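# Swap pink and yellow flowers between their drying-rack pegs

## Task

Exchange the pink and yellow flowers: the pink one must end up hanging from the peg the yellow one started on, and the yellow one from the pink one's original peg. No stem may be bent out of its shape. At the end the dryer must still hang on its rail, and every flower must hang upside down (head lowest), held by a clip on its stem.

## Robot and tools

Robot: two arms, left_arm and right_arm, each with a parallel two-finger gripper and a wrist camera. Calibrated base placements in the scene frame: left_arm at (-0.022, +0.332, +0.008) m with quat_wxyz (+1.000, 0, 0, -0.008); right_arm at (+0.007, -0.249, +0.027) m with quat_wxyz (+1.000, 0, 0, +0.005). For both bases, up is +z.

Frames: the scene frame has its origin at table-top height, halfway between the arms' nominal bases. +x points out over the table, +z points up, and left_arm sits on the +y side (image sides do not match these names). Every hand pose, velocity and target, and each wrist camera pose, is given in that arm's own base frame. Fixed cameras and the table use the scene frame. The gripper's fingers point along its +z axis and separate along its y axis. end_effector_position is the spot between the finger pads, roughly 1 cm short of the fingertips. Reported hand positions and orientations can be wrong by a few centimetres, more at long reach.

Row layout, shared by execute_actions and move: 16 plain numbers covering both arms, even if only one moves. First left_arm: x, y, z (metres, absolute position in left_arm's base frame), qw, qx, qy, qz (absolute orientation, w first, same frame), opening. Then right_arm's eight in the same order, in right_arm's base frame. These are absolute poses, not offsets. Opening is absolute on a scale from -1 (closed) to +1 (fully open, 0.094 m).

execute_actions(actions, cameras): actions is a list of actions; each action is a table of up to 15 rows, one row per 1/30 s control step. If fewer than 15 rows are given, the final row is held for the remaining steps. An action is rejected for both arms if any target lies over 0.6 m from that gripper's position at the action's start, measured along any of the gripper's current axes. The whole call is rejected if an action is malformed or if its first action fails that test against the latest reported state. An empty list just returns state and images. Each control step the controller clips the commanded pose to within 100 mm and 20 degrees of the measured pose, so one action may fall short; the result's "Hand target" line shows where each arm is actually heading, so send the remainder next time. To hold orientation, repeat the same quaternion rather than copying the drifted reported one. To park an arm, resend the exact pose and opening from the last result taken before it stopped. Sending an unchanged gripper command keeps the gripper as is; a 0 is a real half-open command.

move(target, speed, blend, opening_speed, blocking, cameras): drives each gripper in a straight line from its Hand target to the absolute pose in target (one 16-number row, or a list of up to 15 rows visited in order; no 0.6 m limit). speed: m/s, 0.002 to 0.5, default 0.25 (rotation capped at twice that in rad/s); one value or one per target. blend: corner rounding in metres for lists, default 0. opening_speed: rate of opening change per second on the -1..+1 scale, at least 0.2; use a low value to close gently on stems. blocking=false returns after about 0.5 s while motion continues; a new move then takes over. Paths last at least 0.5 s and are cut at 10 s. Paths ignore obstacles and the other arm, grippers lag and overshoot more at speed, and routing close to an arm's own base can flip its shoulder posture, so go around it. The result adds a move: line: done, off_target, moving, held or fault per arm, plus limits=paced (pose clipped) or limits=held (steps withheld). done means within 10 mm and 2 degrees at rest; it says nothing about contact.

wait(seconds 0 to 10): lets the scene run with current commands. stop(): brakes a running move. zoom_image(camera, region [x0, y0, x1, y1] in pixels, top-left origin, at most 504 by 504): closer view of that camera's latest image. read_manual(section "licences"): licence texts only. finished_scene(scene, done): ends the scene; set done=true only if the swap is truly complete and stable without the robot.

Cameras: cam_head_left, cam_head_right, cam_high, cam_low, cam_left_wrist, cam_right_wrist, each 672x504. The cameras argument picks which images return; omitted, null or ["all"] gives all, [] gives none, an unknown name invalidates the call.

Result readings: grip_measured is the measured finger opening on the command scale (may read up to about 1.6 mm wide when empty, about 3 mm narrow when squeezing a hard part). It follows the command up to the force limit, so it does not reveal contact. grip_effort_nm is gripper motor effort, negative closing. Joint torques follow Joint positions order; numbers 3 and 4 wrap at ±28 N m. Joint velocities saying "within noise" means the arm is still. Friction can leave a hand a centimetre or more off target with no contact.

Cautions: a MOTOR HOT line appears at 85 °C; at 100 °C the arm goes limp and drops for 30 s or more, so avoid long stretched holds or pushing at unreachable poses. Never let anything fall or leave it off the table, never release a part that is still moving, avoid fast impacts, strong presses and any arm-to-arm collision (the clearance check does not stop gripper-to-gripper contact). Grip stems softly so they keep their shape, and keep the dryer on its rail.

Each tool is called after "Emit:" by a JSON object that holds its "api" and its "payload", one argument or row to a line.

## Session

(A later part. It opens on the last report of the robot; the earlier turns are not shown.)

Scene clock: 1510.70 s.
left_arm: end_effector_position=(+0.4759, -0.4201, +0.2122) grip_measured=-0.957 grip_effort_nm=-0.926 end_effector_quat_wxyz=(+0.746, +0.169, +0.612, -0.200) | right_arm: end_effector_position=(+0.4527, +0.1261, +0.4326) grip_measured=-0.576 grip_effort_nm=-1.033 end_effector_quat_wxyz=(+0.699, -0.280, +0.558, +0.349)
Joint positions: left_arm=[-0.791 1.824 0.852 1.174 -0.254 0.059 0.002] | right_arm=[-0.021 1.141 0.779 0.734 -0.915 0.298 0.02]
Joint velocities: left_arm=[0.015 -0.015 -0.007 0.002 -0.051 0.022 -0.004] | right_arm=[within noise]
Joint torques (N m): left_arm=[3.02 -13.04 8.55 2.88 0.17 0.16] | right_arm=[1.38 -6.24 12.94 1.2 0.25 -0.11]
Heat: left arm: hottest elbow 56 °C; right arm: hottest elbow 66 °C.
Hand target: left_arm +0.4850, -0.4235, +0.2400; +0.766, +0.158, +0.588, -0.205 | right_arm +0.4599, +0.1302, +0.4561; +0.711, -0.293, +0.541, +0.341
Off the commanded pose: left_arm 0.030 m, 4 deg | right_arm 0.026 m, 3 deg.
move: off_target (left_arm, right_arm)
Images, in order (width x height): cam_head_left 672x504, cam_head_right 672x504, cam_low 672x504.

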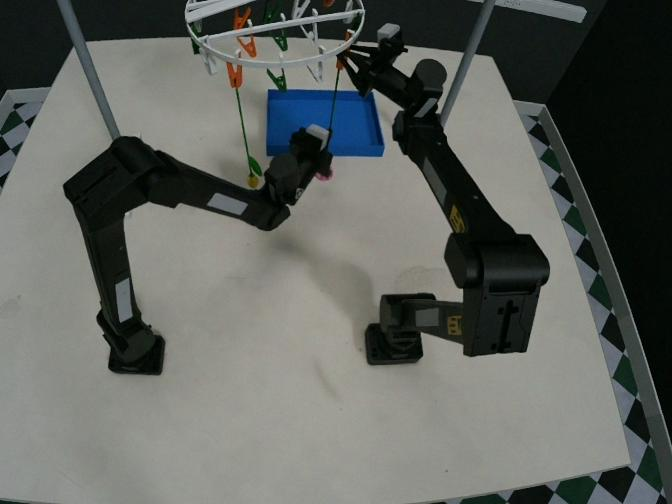

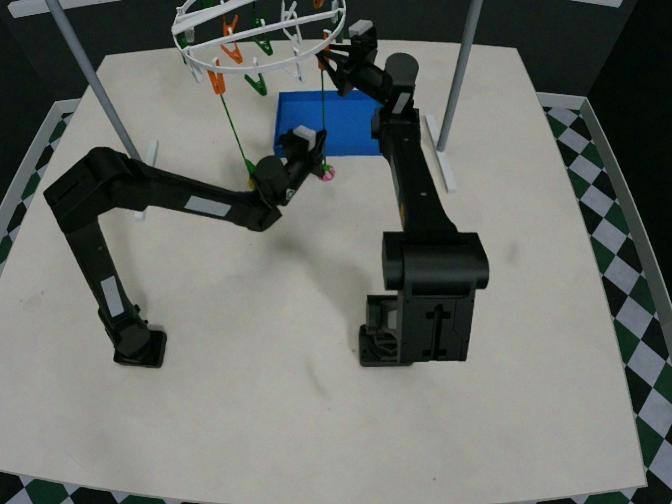

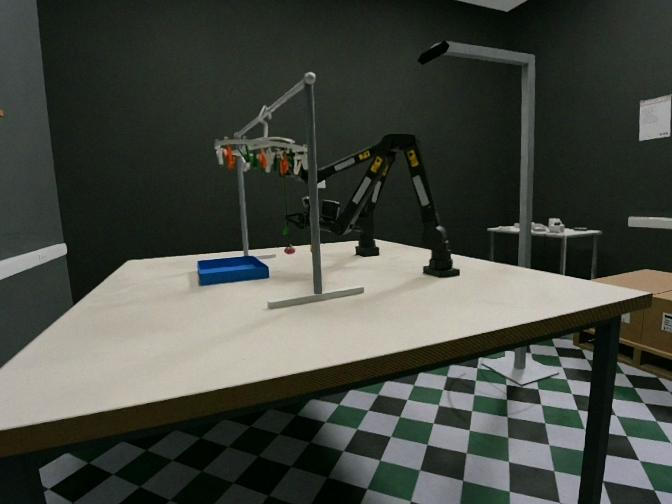

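Emit:
{"api": "move", "payload": {
  "target": [0.4878,-0.430,0.2395,0.7663,0.1576,0.5880,-0.2053,-0.96,0.4615,0.1305,0.4565,0.7108,-0.2929,0.5418,0.3407,-0.72],
  "speed": 0.03,
  "cameras": ["cam_head_left","cam_head_right","cam_low"]
}}

Emit:
{"api": "zoom_image", "payload": {
  "camera": "cam_low",
  "region": [268, 150, 304, 186]
}}

Emit:
{"api": "zoom_image", "payload": {
  "camera": "cam_head_right",
  "region": [310, 45, 345, 80]
}}

Emit:
{"api": "zoom_image", "payload": {
  "camera": "cam_head_left",
  "region": [325, 45, 360, 80]
}}

Scene clock: 1521.13 s.
left_arm: end_effector_position=(+0.4788, -0.4231, +0.2193) grip_measured=-0.960 grip_effort_nm=-0.969 end_effector_quat_wxyz=(+0.751, +0.167, +0.607, -0.202) | right_arm: end_effector_position=(+0.4527, +0.1261, +0.4326) grip_measured=-0.576 grip_effort_nm=-1.028 end_effector_quat_wxyz=(+0.699, -0.280, +0.558, +0.349)
Joint positions: left_arm=[-0.791 1.824 0.867 1.174 -0.254 0.061 0.002] | right_arm=[-0.021 1.141 0.779 0.734 -0.915 0.298 0.02]
Joint velocities: within noise
Joint torques (N m): left_arm=[2.67 -12.34 8.66 2.62 -0.03 0.16] | right_arm=[1.26 -6.24 12.92 1.25 0.26 -0.13]
Heat: left arm: hottest elbow 56 °C; right arm: hottest elbow 66 °C.
Hand target: left_arm +0.4868, -0.4292, +0.2395; +0.766, +0.158, +0.588, -0.205 | right_arm +0.4599, +0.1302, +0.4561; +0.711, -0.293, +0.541, +0.341
Off the commanded pose: left_arm 0.023 m, 3 deg | right_arm 0.026 m, 3 deg.
move: off_target (left_arm, right_arm)
Images, in order (width x height): cam_head_left 672x504, cam_head_right 672x504, cam_low 672x504.

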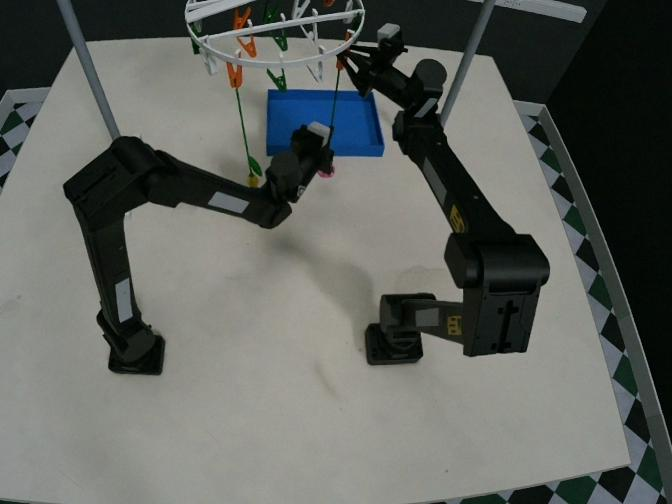

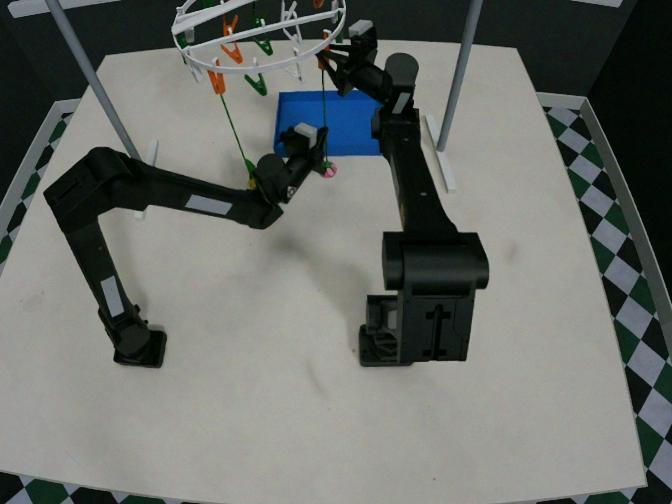

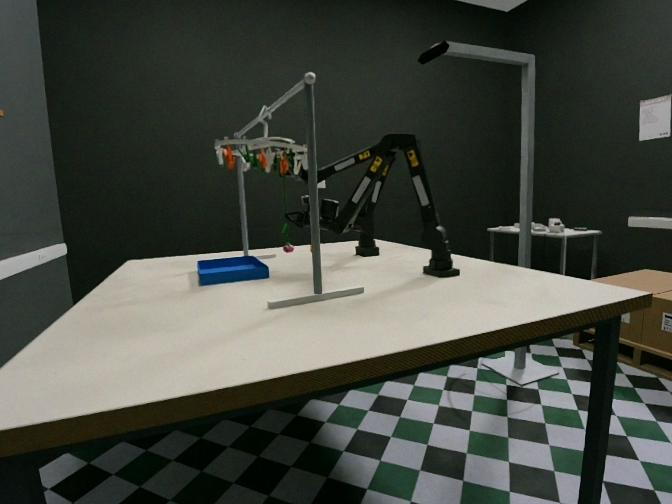

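Scaled by 14.000 from the camera's 672x504 image, which has a finer 960x720 frame.

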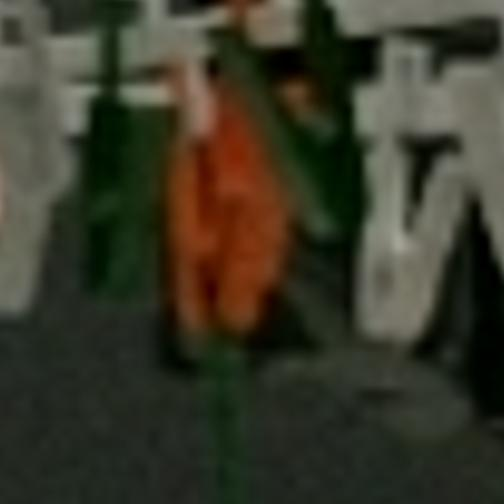

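Scaled by 14.400 from the camera's 672x504 image, which has a finer 960x720 frame.

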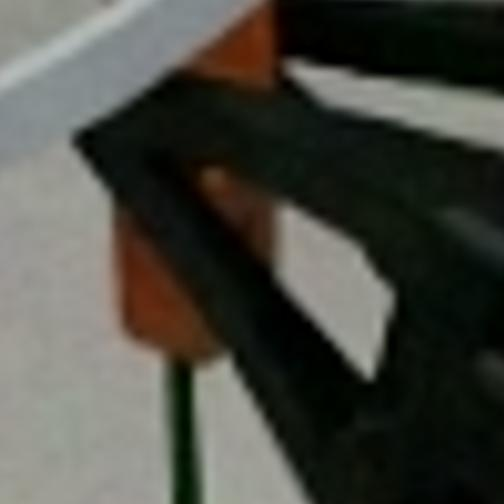

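Scaled by 14.400 from the camera's 672x504 image, which has a finer 960x720 frame.

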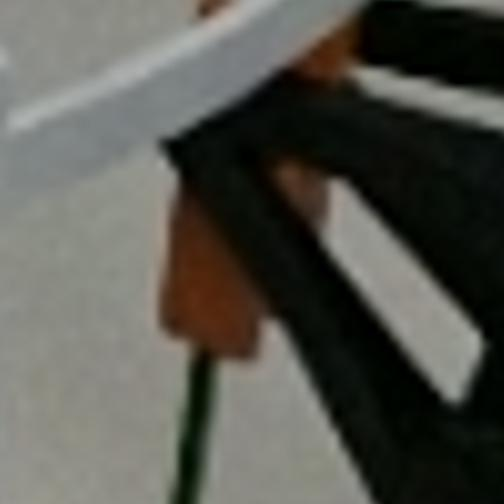

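Emit:
{"api": "move", "payload": {
  "target": [0.4878,-0.430,0.2365,0.7527,0.1622,0.6052,-0.2017,-0.96,0.4615,0.1305,0.4565,0.7108,-0.2929,0.5418,0.3407,-0.72],
  "speed": 0.03,
  "cameras": ["cam_head_left","cam_head_right","cam_low"]
}}

Emit:
{"api": "zoom_image", "payload": {
  "camera": "cam_head_right",
  "region": [310, 45, 345, 80]
}}

Emit:
{"api": "zoom_image", "payload": {
  "camera": "cam_head_left",
  "region": [325, 45, 360, 80]
}}

Scene clock: 1530.97 s.
left_arm: end_effector_position=(+0.4805, -0.4239, +0.2101) grip_measured=-0.959 grip_effort_nm=-0.955 end_effector_quat_wxyz=(+0.740, +0.173, +0.620, -0.195) | right_arm: end_effector_position=(+0.4527, +0.1261, +0.4326) grip_measured=-0.576 grip_effort_nm=-1.033 end_effector_quat_wxyz=(+0.699, -0.280, +0.558, +0.349)
Joint positions: left_arm=[-0.791 1.824 0.868 1.135 -0.257 0.061 0.002] | right_arm=[-0.021 1.141 0.779 0.734 -0.915 0.298 0.02]
Joint velocities: within noise
Joint torques (N m): left_arm=[2.55 -14.1 8.34 1.62 -0.03 0.02] | right_arm=[1.38 -6.24 12.96 1.22 0.26 -0.12]
Heat: left arm: hottest elbow 55 °C; right arm: hottest elbow 67 °C.
Hand target: left_arm +0.4868, -0.4292, +0.2366; +0.753, +0.162, +0.605, -0.202 | right_arm +0.4599, +0.1302, +0.4561; +0.711, -0.293, +0.541, +0.341
Off the commanded pose: left_arm 0.028 m, 3 deg | right_arm 0.026 m, 3 deg.
move: off_target (left_arm, right_arm)
Images, in order (width x height): cam_head_left 672x504, cam_head_right 672x504, cam_low 672x504.

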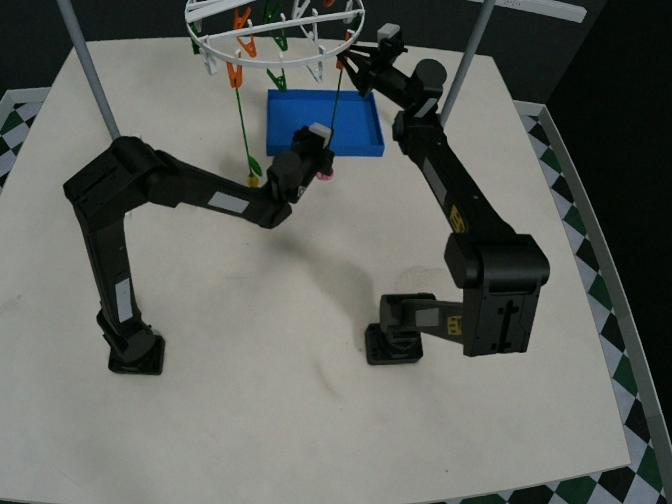

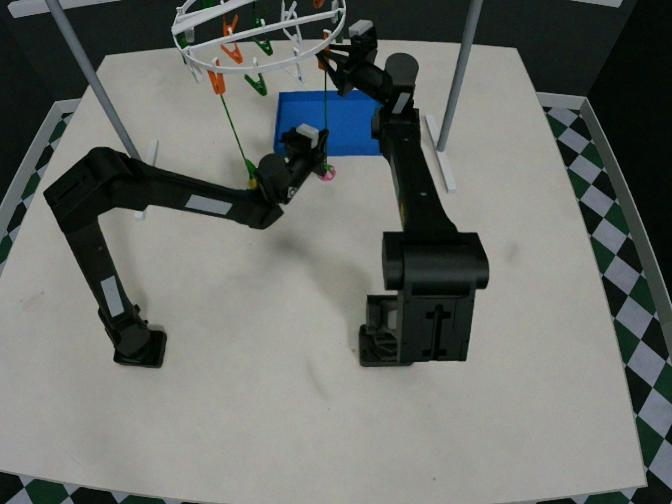

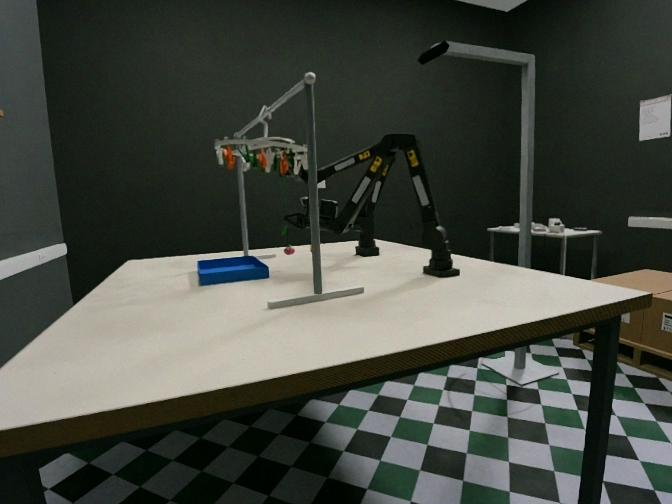

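Scaled by 14.400 from the camera's 672x504 image, which has a finer 960x720 frame.

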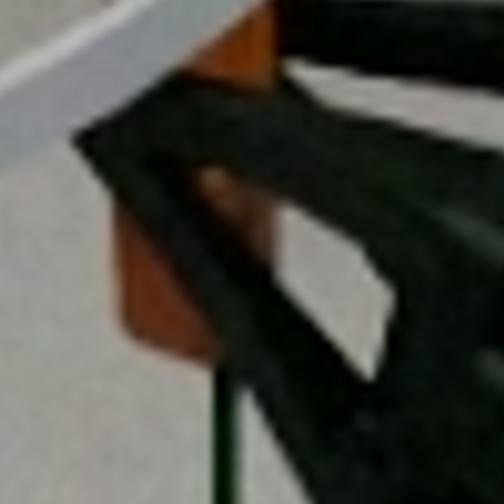

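Scaled by 14.400 from the camera's 672x504 image, which has a finer 960x720 frame.

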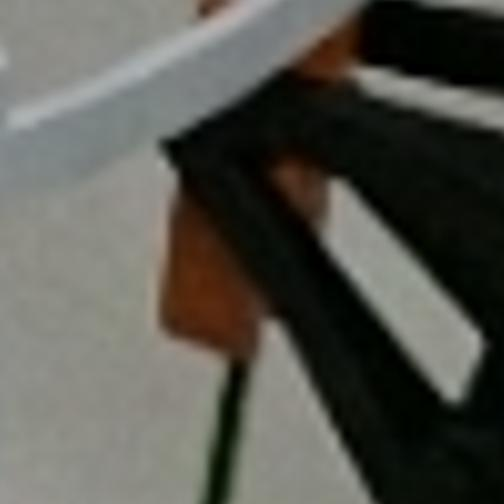

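Emit:
{"api": "move", "payload": {
  "target": [0.4825,-0.4275,0.2375,0.7580,0.1604,0.5987,-0.2031,-0.96,0.4615,0.1305,0.4565,0.7108,-0.2929,0.5418,0.3407,-0.72],
  "speed": 0.03,
  "cameras": ["cam_head_left","cam_head_right"]
}}

Emit:
{"api": "zoom_image", "payload": {
  "camera": "cam_head_right",
  "region": [310, 45, 345, 80]
}}

Emit:
{"api": "zoom_image", "payload": {
  "camera": "cam_head_left",
  "region": [325, 45, 360, 80]
}}

Scene clock: 1548.10 s.
left_arm: end_effector_position=(+0.4807, -0.4236, +0.2101) grip_measured=-0.953 grip_effort_nm=-0.823 end_effector_quat_wxyz=(+0.740, +0.172, +0.620, -0.194) | right_arm: end_effector_position=(+0.4527, +0.1261, +0.4326) grip_measured=-0.576 grip_effort_nm=-1.043 end_effector_quat_wxyz=(+0.699, -0.280, +0.558, +0.349)
Joint positions: left_arm=[-0.791 1.824 0.868 1.135 -0.26 0.061 0.002] | right_arm=[-0.021 1.141 0.779 0.734 -0.915 0.298 0.02]
Joint velocities: within noise
Joint torques (N m): left_arm=[2.37 -14.04 7.38 2.95 -0.03 0.09] | right_arm=[1.44 -6.3 12.9 1.25 0.26 -0.13]
Heat: left arm: hottest elbow 55 °C; right arm: hottest elbow 67 °C.
Hand target: left_arm +0.4819, -0.4270, +0.2373; +0.758, +0.160, +0.599, -0.203 | right_arm +0.4599, +0.1302, +0.4561; +0.711, -0.293, +0.541, +0.341
Off the commanded pose: left_arm 0.028 m, 4 deg | right_arm 0.026 m, 3 deg.
move: off_target (left_arm, right_arm)
Images, in order (width x height): cam_head_left 672x504, cam_head_right 672x504.

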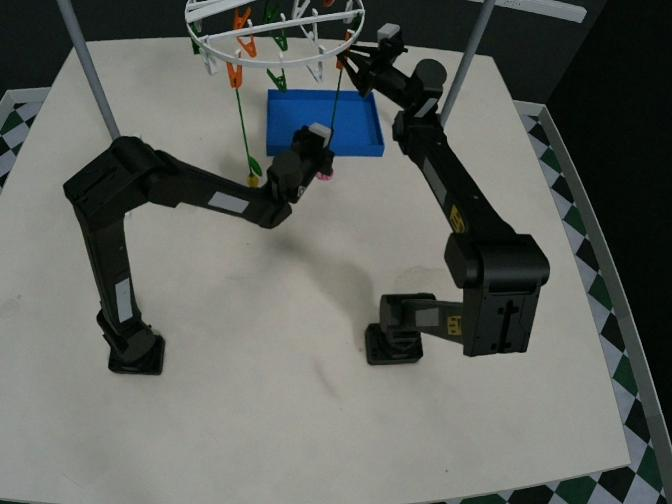

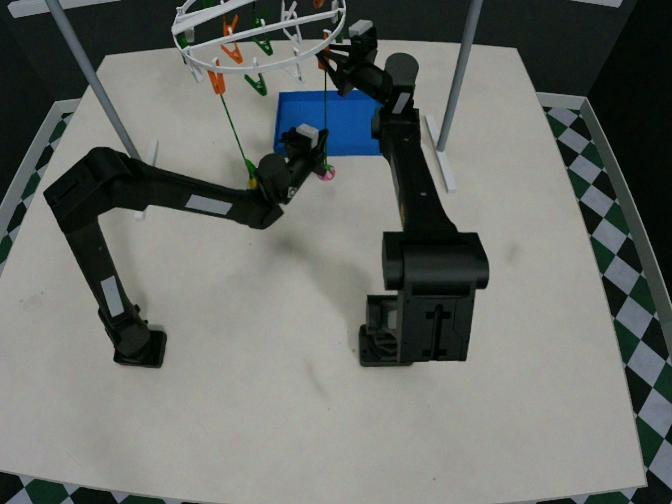

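Scaled by 14.400 from the camera's 672x504 image, which has a finer 960x720 frame.

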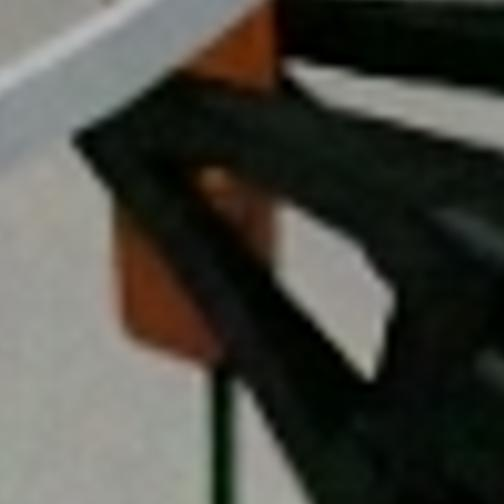

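Scaled by 14.400 from the camera's 672x504 image, which has a finer 960x720 frame.

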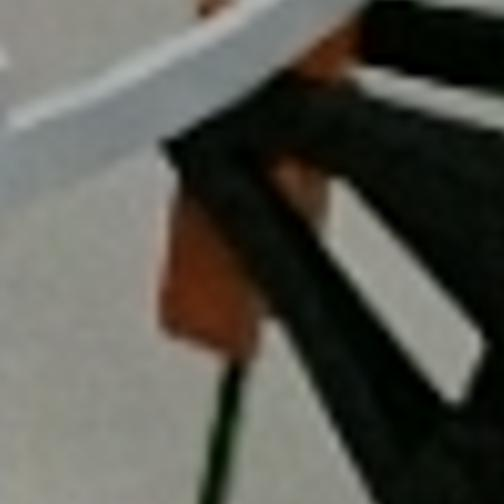

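Emit:
{"api": "move", "payload": {
  "target": [0.4785,-0.4265,0.2375,0.7580,0.1604,0.5987,-0.2031,-0.96,0.4615,0.1305,0.4565,0.7108,-0.2929,0.5418,0.3407,-0.72],
  "speed": 0.03,
  "cameras": ["cam_head_left","cam_head_right"]
}}

Scene clock: 1551.23 s.
left_arm: end_effector_position=(+0.4809, -0.4227, +0.2118) grip_measured=-0.955 grip_effort_nm=-0.872 end_effector_quat_wxyz=(+0.742, +0.169, +0.619, -0.194) | right_arm: end_effector_position=(+0.4527, +0.1261, +0.4326) grip_measured=-0.576 grip_effort_nm=-1.033 end_effector_quat_wxyz=(+0.699, -0.280, +0.558, +0.349)
Joint positions: left_arm=[-0.791 1.824 0.868 1.141 -0.264 0.061 0.002] | right_arm=[-0.021 1.141 0.779 0.734 -0.915 0.298 0.02]
Joint velocities: left_arm=[-0.005 -0.005 0.017 -0.012 -0.081 -0.022 -0.004] | right_arm=[within noise]
Joint torques (N m): left_arm=[2.02 -14.62 6.71 2.93 -0.02 0.1] | right_arm=[1.38 -6.18 12.94 1.24 0.26 -0.12]
Heat: left arm: hottest elbow 55 °C; right arm: hottest elbow 67 °C.
Hand target: left_arm +0.4782, -0.4262, +0.2372; +0.758, +0.160, +0.599, -0.203 | right_arm +0.4599, +0.1302, +0.4561; +0.711, -0.293, +0.541, +0.341
Off the commanded pose: left_arm 0.026 m, 3 deg | right_arm 0.026 m, 3 deg.
move: off_target (left_arm, right_arm)
Images, in order (width x height): cam_head_left 672x504, cam_head_right 672x504.

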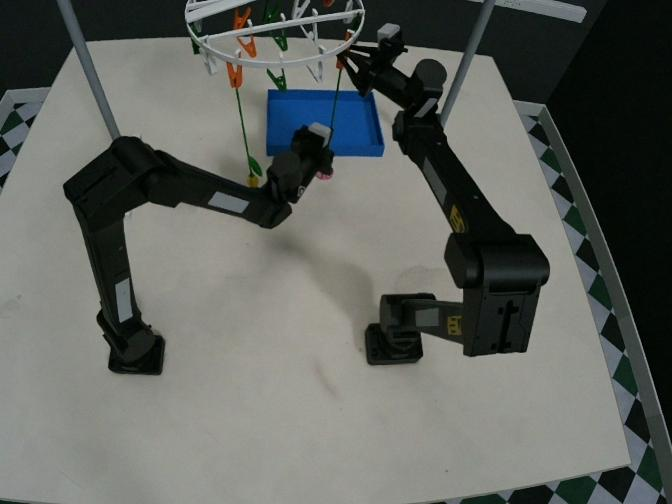

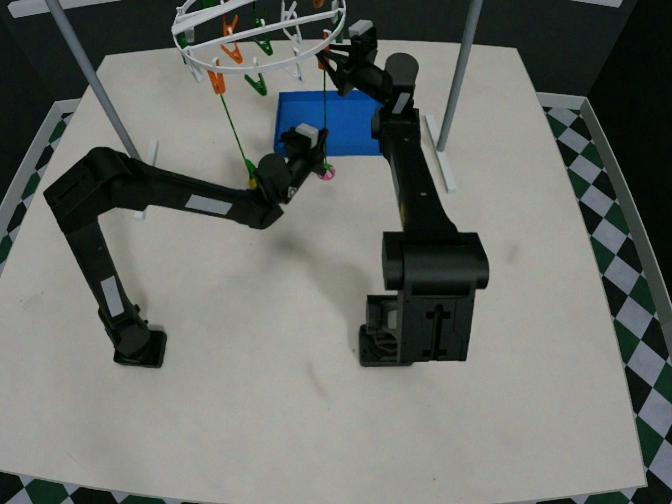

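Emit:
{"api": "move", "payload": {
  "target": [0.479,-0.4245,0.2375,0.7611,0.1593,0.5947,-0.2039,-0.96,0.4615,0.1305,0.4565,0.7108,-0.2929,0.5418,0.3407,-0.72],
  "speed": 0.03,
  "cameras": ["cam_head_left","cam_head_right"]
}}

Emit:
{"api": "zoom_image", "payload": {
  "camera": "cam_head_right",
  "region": [310, 45, 345, 80]
}}

Emit:
{"api": "zoom_image", "payload": {
  "camera": "cam_head_left",
  "region": [325, 45, 360, 80]
}}

Scene clock: 1558.70 s.
left_arm: end_effector_position=(+0.4804, -0.4222, +0.2156) grip_measured=-0.959 grip_effort_nm=-0.945 end_effector_quat_wxyz=(+0.747, +0.166, +0.614, -0.196) | right_arm: end_effector_position=(+0.4527, +0.1260, +0.4326) grip_measured=-0.576 grip_effort_nm=-1.033 end_effector_quat_wxyz=(+0.699, -0.279, +0.558, +0.349)
Joint positions: left_arm=[-0.791 1.823 0.868 1.155 -0.264 0.061 0.002] | right_arm=[-0.021 1.141 0.779 0.734 -0.915 0.298 0.02]
Joint velocities: within noise
Joint torques (N m): left_arm=[2.2 -13.98 6.56 2.99 0.13 0.12] | right_arm=[1.38 -6.12 12.93 1.22 0.24 -0.11]
Heat: left arm: hottest elbow 54 °C; right arm: hottest elbow 68 °C.
Hand target: left_arm +0.4787, -0.4243, +0.2373; +0.761, +0.159, +0.595, -0.204 | right_arm +0.4599, +0.1302, +0.4561; +0.711, -0.292, +0.541, +0.341
Off the commanded pose: left_arm 0.022 m, 3 deg | right_arm 0.026 m, 3 deg.
move: off_target (left_arm, right_arm)
Images, in order (width x height): cam_head_left 672x504, cam_head_right 672x504.

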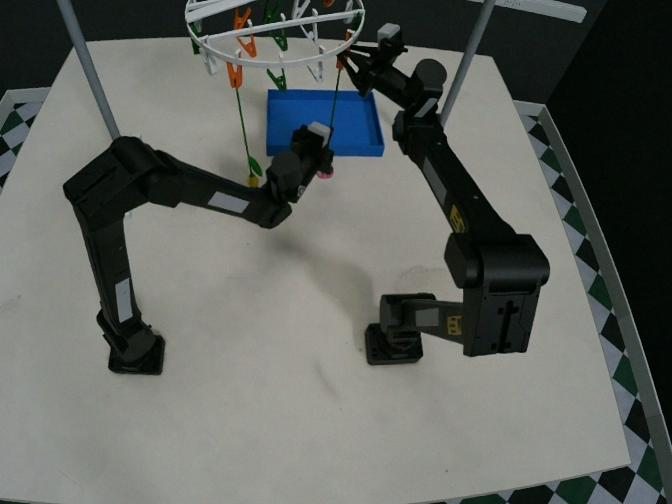

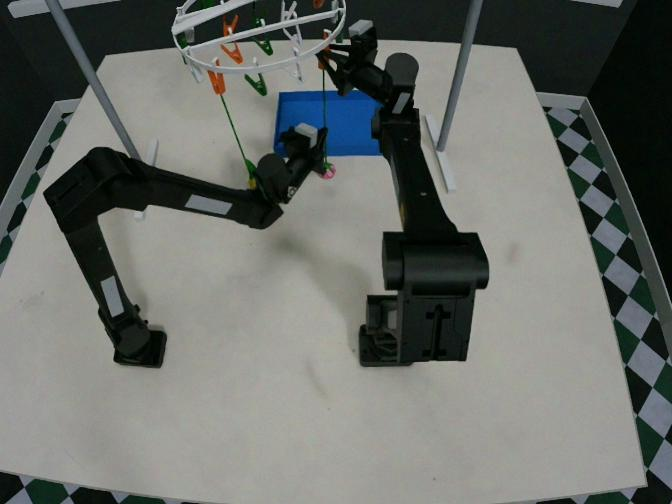

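Scaled by 14.400 from the camera's 672x504 image, which has a finer 960x720 frame.

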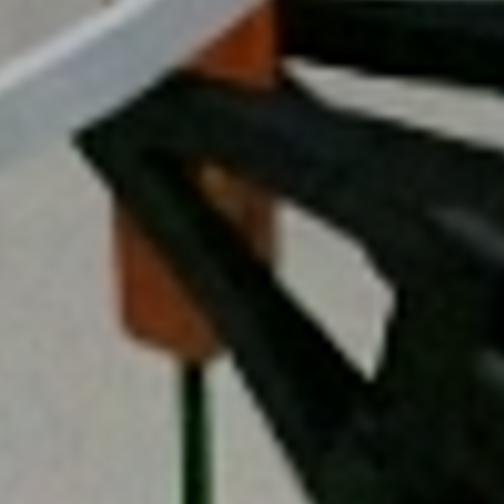

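Scaled by 14.400 from the camera's 672x504 image, which has a finer 960x720 frame.

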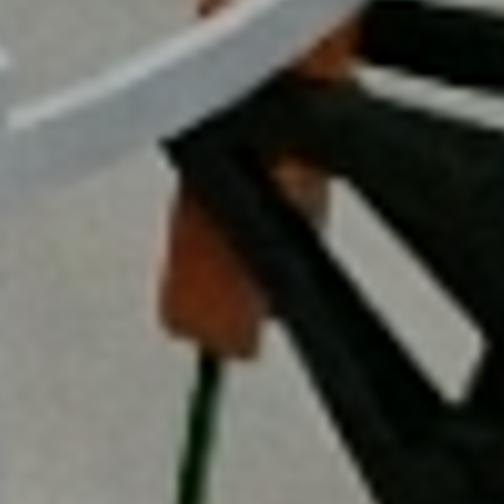

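Emit:
{"api": "execute_actions", "payload": {
  "actions": [],
  "cameras": ["cam_head_left","cam_head_right","cam_low"]
}}

Emit:
{"api": "zoom_image", "payload": {
  "camera": "cam_head_right",
  "region": [310, 45, 345, 80]
}}

Emit:
{"api": "zoom_image", "payload": {
  "camera": "cam_head_left",
  "region": [325, 45, 360, 80]
}}

Emit:
{"api": "zoom_image", "payload": {
  "camera": "cam_low",
  "region": [268, 150, 304, 186]
}}

Scene clock: 1577.00 s.
left_arm: end_effector_position=(+0.4804, -0.4221, +0.2157) grip_measured=-0.953 grip_effort_nm=-0.847 end_effector_quat_wxyz=(+0.747, +0.166, +0.614, -0.196) | right_arm: end_effector_position=(+0.4527, +0.1260, +0.4326) grip_measured=-0.576 grip_effort_nm=-1.023 end_effector_quat_wxyz=(+0.699, -0.279, +0.558, +0.349)
Joint positions: left_arm=[-0.791 1.823 0.868 1.156 -0.264 0.061 0.002] | right_arm=[-0.021 1.141 0.779 0.734 -0.915 0.298 0.02]
Joint velocities: within noise
Joint torques (N m): left_arm=[2.32 -13.98 6.56 2.97 0.13 0.12] | right_arm=[1.38 -6.24 12.89 1.24 0.24 -0.11]
Heat: left arm: hottest elbow 53 °C; right arm: hottest elbow 68 °C.
Hand target: left_arm +0.4787, -0.4243, +0.2374; +0.761, +0.159, +0.595, -0.204 | right_arm +0.4599, +0.1302, +0.4561; +0.711, -0.293, +0.541, +0.341
Tool commands: left_gripper/opening=-0.96 right_gripper/opening=-0.72
Off the commanded pose: left_arm 0.022 m, 3 deg | right_arm 0.026 m, 3 deg.
Images, in order (width x height): cam_head_left 672x504, cam_head_right 672x504, cam_low 672x504.

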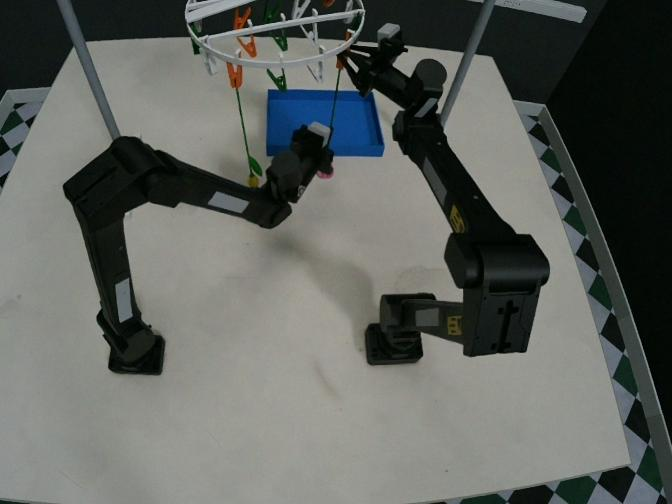

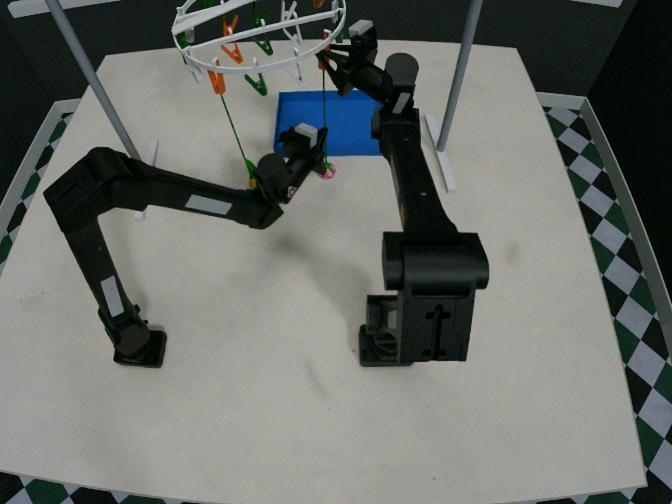

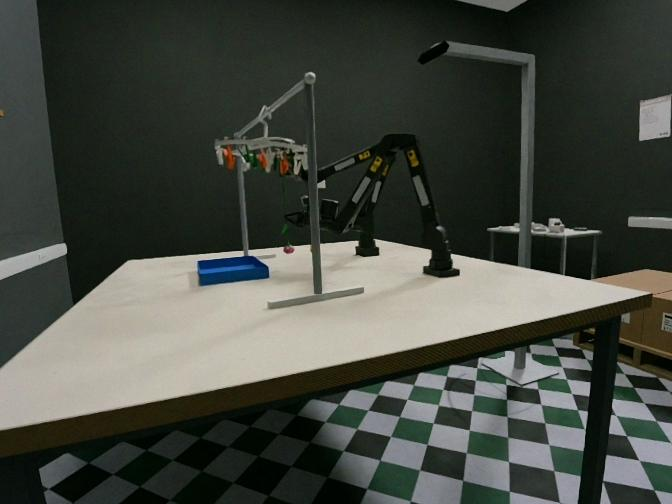

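Scaled by 14.400 from the camera's 672x504 image, which has a finer 960x720 frame.

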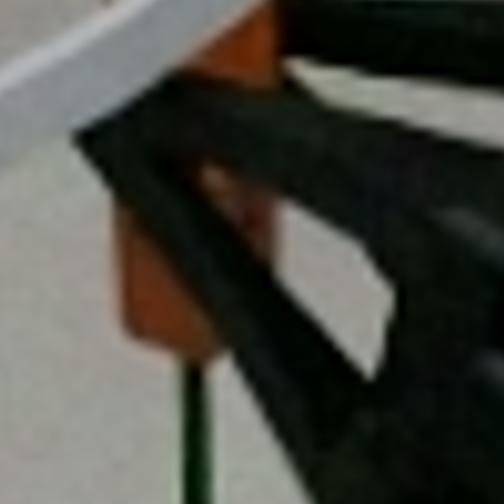

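Scaled by 14.400 from the camera's 672x504 image, which has a finer 960x720 frame.

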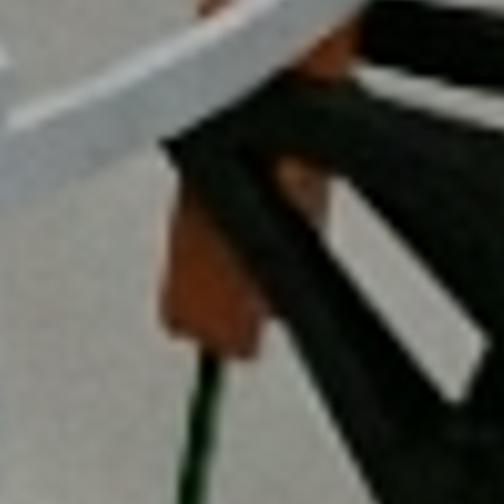

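Scaled by 14.000 from the camera's 672x504 image, which has a finer 960x720 frame.

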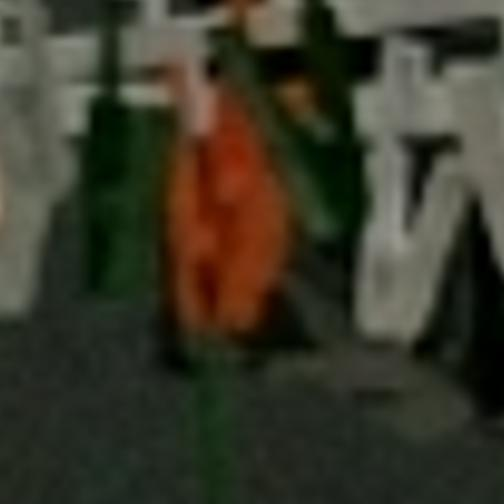

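Emit:
{"api": "execute_actions", "payload": {
  "actions": [],
  "cameras": ["cam_high","cam_right_wrist","cam_left_wrist"]
}}

Scene clock: 1587.83 s.
left_arm: end_effector_position=(+0.4804, -0.4221, +0.2157) grip_measured=-0.958 grip_effort_nm=-0.926 end_effector_quat_wxyz=(+0.747, +0.166, +0.614, -0.196) | right_arm: end_effector_position=(+0.4527, +0.1260, +0.4326) grip_measured=-0.576 grip_effort_nm=-1.038 end_effector_quat_wxyz=(+0.699, -0.279, +0.558, +0.349)
Joint positions: left_arm=[-0.791 1.823 0.868 1.156 -0.264 0.061 0.002] | right_arm=[-0.021 1.141 0.779 0.734 -0.915 0.298 0.02]
Joint velocities: within noise
Joint torques (N m): left_arm=[2.32 -14.04 6.56 2.99 0.13 0.12] | right_arm=[1.14 -6.07 12.92 1.24 0.23 -0.12]
Heat: left arm: hottest elbow 53 °C; right arm: hottest elbow 68 °C.
Hand target: left_arm +0.4787, -0.4243, +0.2374; +0.761, +0.159, +0.595, -0.204 | right_arm +0.4599, +0.1302, +0.4561; +0.711, -0.293, +0.541, +0.341
Tool commands: left_gripper/opening=-0.96 right_gripper/opening=-0.72
Off the commanded pose: left_arm 0.022 m, 3 deg | right_arm 0.026 m, 3 deg.
camera_calibration:
cam_left_wrist: T_world_to_cam=[[-0.489699, -0.871663, -0.0199609, -0.128525], [-0.19891, 0.133979, -0.970816, 0.400224], [0.848899, -0.471437, -0.238992, -0.464771], [0, 0, 0, 1]] pos_world=[0.411214, -0.384763, 0.274902]
cam_right_wrist: T_world_to_cam=[[0.801635, -0.597701, 0.0116036, -0.293705], [-0.112596, -0.17002, -0.978987, 0.537127], [0.587114, 0.783484, -0.203593, -0.189585], [0, 0, 0, 1]] pos_world=[0.407231, 0.0643119, 0.490651]
Images, in order (width x height): cam_high 672x504, cam_left_wrist 672x504, cam_right_wrist 672x504.

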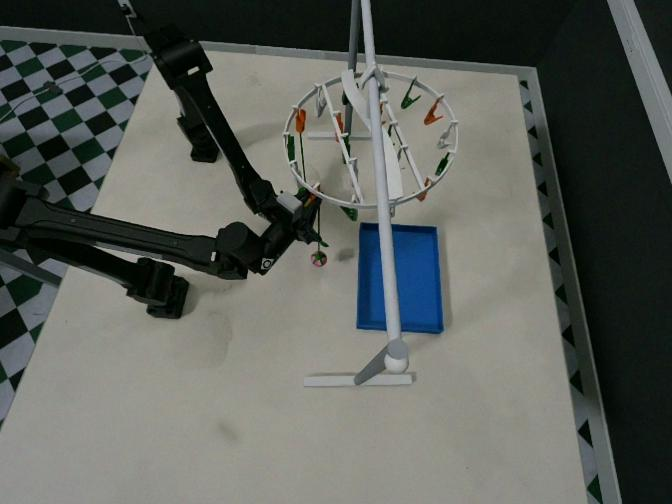

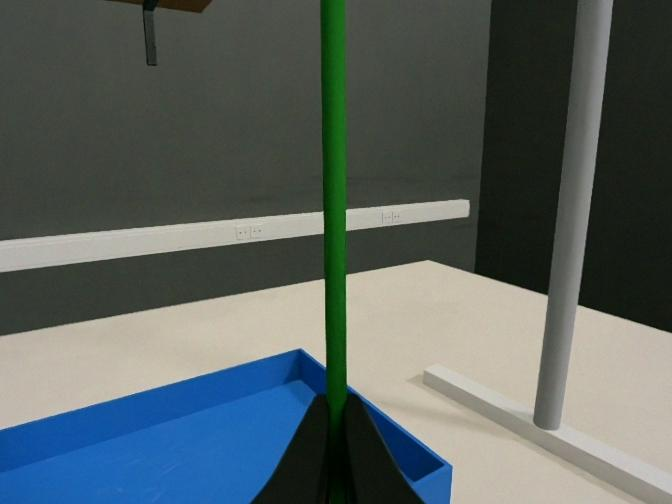

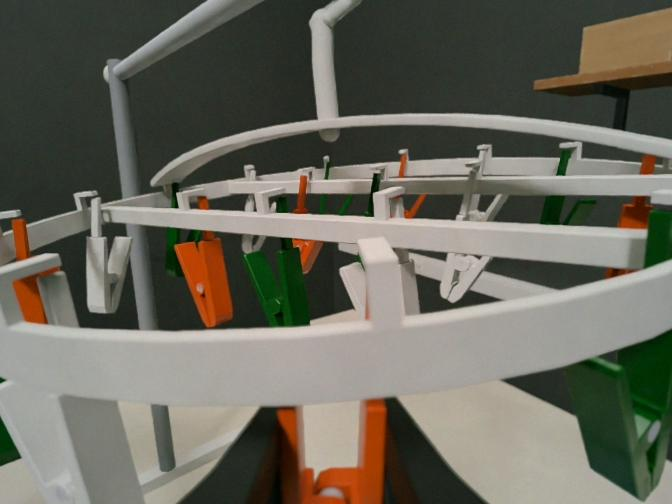

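Emit:
{"api": "zoom_image", "payload": {
  "camera": "cam_high",
  "region": [285, 175, 345, 220]
}}

Emit:
{"api": "zoom_image", "payload": {
  "camera": "cam_low",
  "region": [276, 156, 294, 178]
}}

Scaled by 8.400 from the camera's 672x504 image, which has a finer 960x720 frame.

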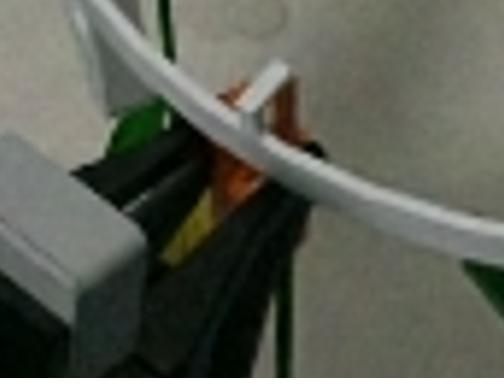

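This scene's latest camera images include none from cam_low. They are from: cam_high, cam_left_wrist, cam_right_wrist. cam_low's image comes with the result of a call that names it in "cameras".

Emit:
{"api": "move", "payload": {
  "target": [0.479, -0.4245, 0.2375, 0.7632, 0.1655, 0.593, -0.1959, -0.96, 0.4615, 0.1305, 0.4565, 0.7108, -0.2929, 0.5418, 0.3407, -0.72],
  "speed": 0.05,
  "cameras": ["cam_head_left","cam_head_right","cam_low"]
}}

Emit:
{"api": "zoom_image", "payload": {
  "camera": "cam_head_right",
  "region": [310, 45, 345, 80]
}}

Emit:
{"api": "zoom_image", "payload": {
  "camera": "cam_head_left",
  "region": [325, 45, 360, 80]
}}

Emit:
{"api": "zoom_image", "payload": {
  "camera": "cam_low",
  "region": [276, 156, 294, 178]
}}

Scene clock: 1617.23 s.
left_arm: end_effector_position=(+0.4804, -0.4221, +0.2157) grip_measured=-0.953 grip_effort_nm=-0.862 end_effector_quat_wxyz=(+0.748, +0.171, +0.612, -0.190) | right_arm: end_effector_position=(+0.4527, +0.1260, +0.4326) grip_measured=-0.576 grip_effort_nm=-1.038 end_effector_quat_wxyz=(+0.699, -0.279, +0.558, +0.349)
Joint positions: left_arm=[-0.791 1.823 0.868 1.156 -0.264 0.076 0.002] | right_arm=[-0.021 1.141 0.779 0.734 -0.915 0.298 0.02]
Joint velocities: within noise
Joint torques (N m): left_arm=[2.2 -14.04 6.56 2.97 0.12 0.18] | right_arm=[1.26 -6.3 12.9 1.26 0.25 -0.13]
Heat: left arm: hottest elbow 52 °C; right arm: hottest elbow 69 °C.
Hand target: left_arm +0.4787, -0.4243, +0.2374; +0.763, +0.165, +0.593, -0.196 | right_arm +0.4599, +0.1302, +0.4561; +0.711, -0.293, +0.541, +0.341
Off the commanded pose: left_arm 0.022 m, 3 deg | right_arm 0.026 m, 3 deg.
move: off_target (left_arm, right_arm)
Images, in order (width x height): cam_head_left 672x504, cam_head_right 672x504, cam_low 672x504.

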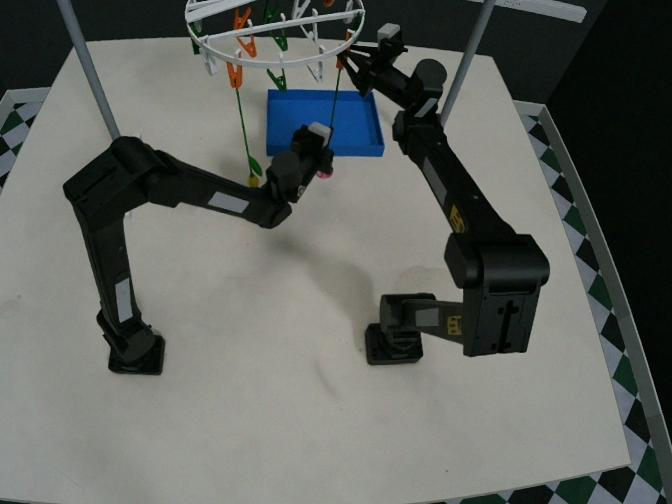

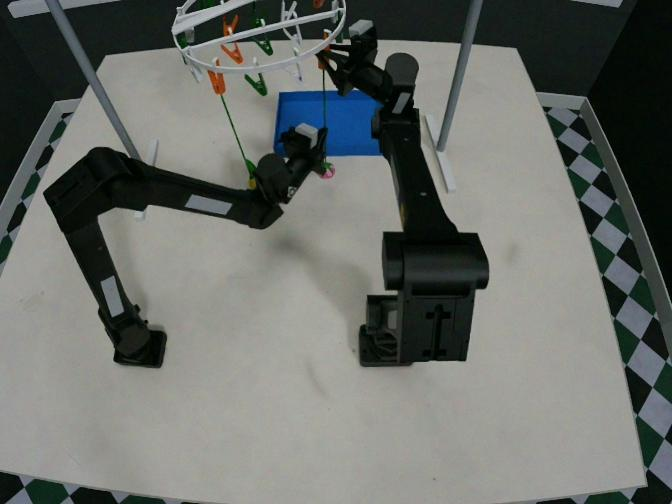

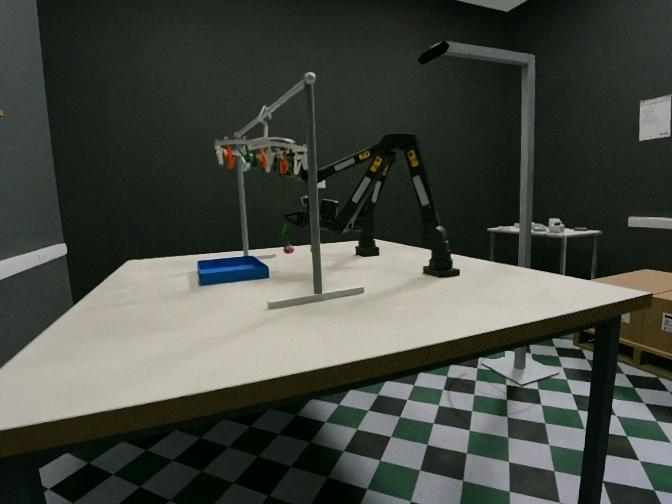

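Scaled by 14.400 from the camera's 672x504 image, which has a finer 960x720 frame.

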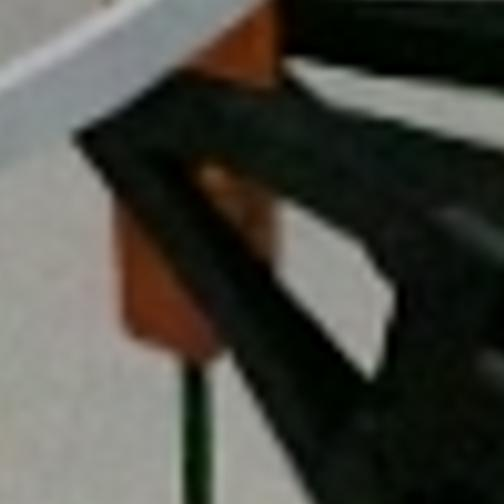

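Scaled by 14.400 from the camera's 672x504 image, which has a finer 960x720 frame.

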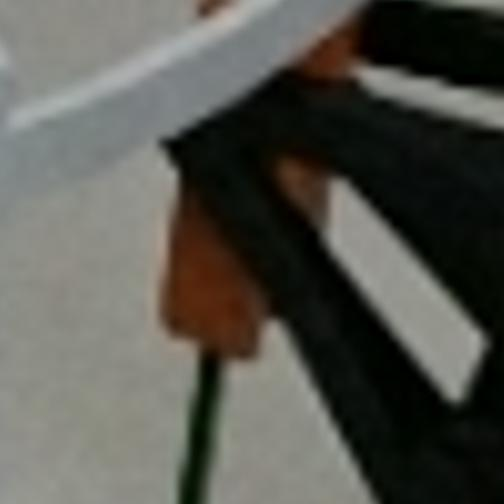

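Scaled by 22.909 from the camera's 672x504 image, which has a finer 960x720 frame.

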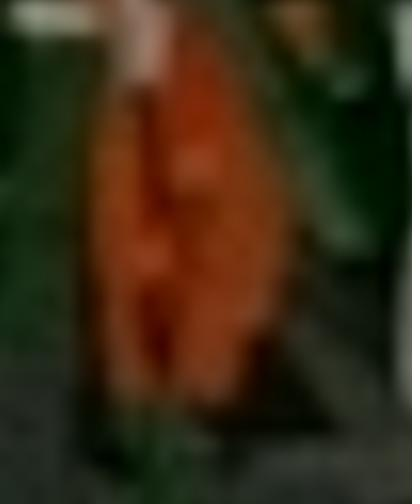

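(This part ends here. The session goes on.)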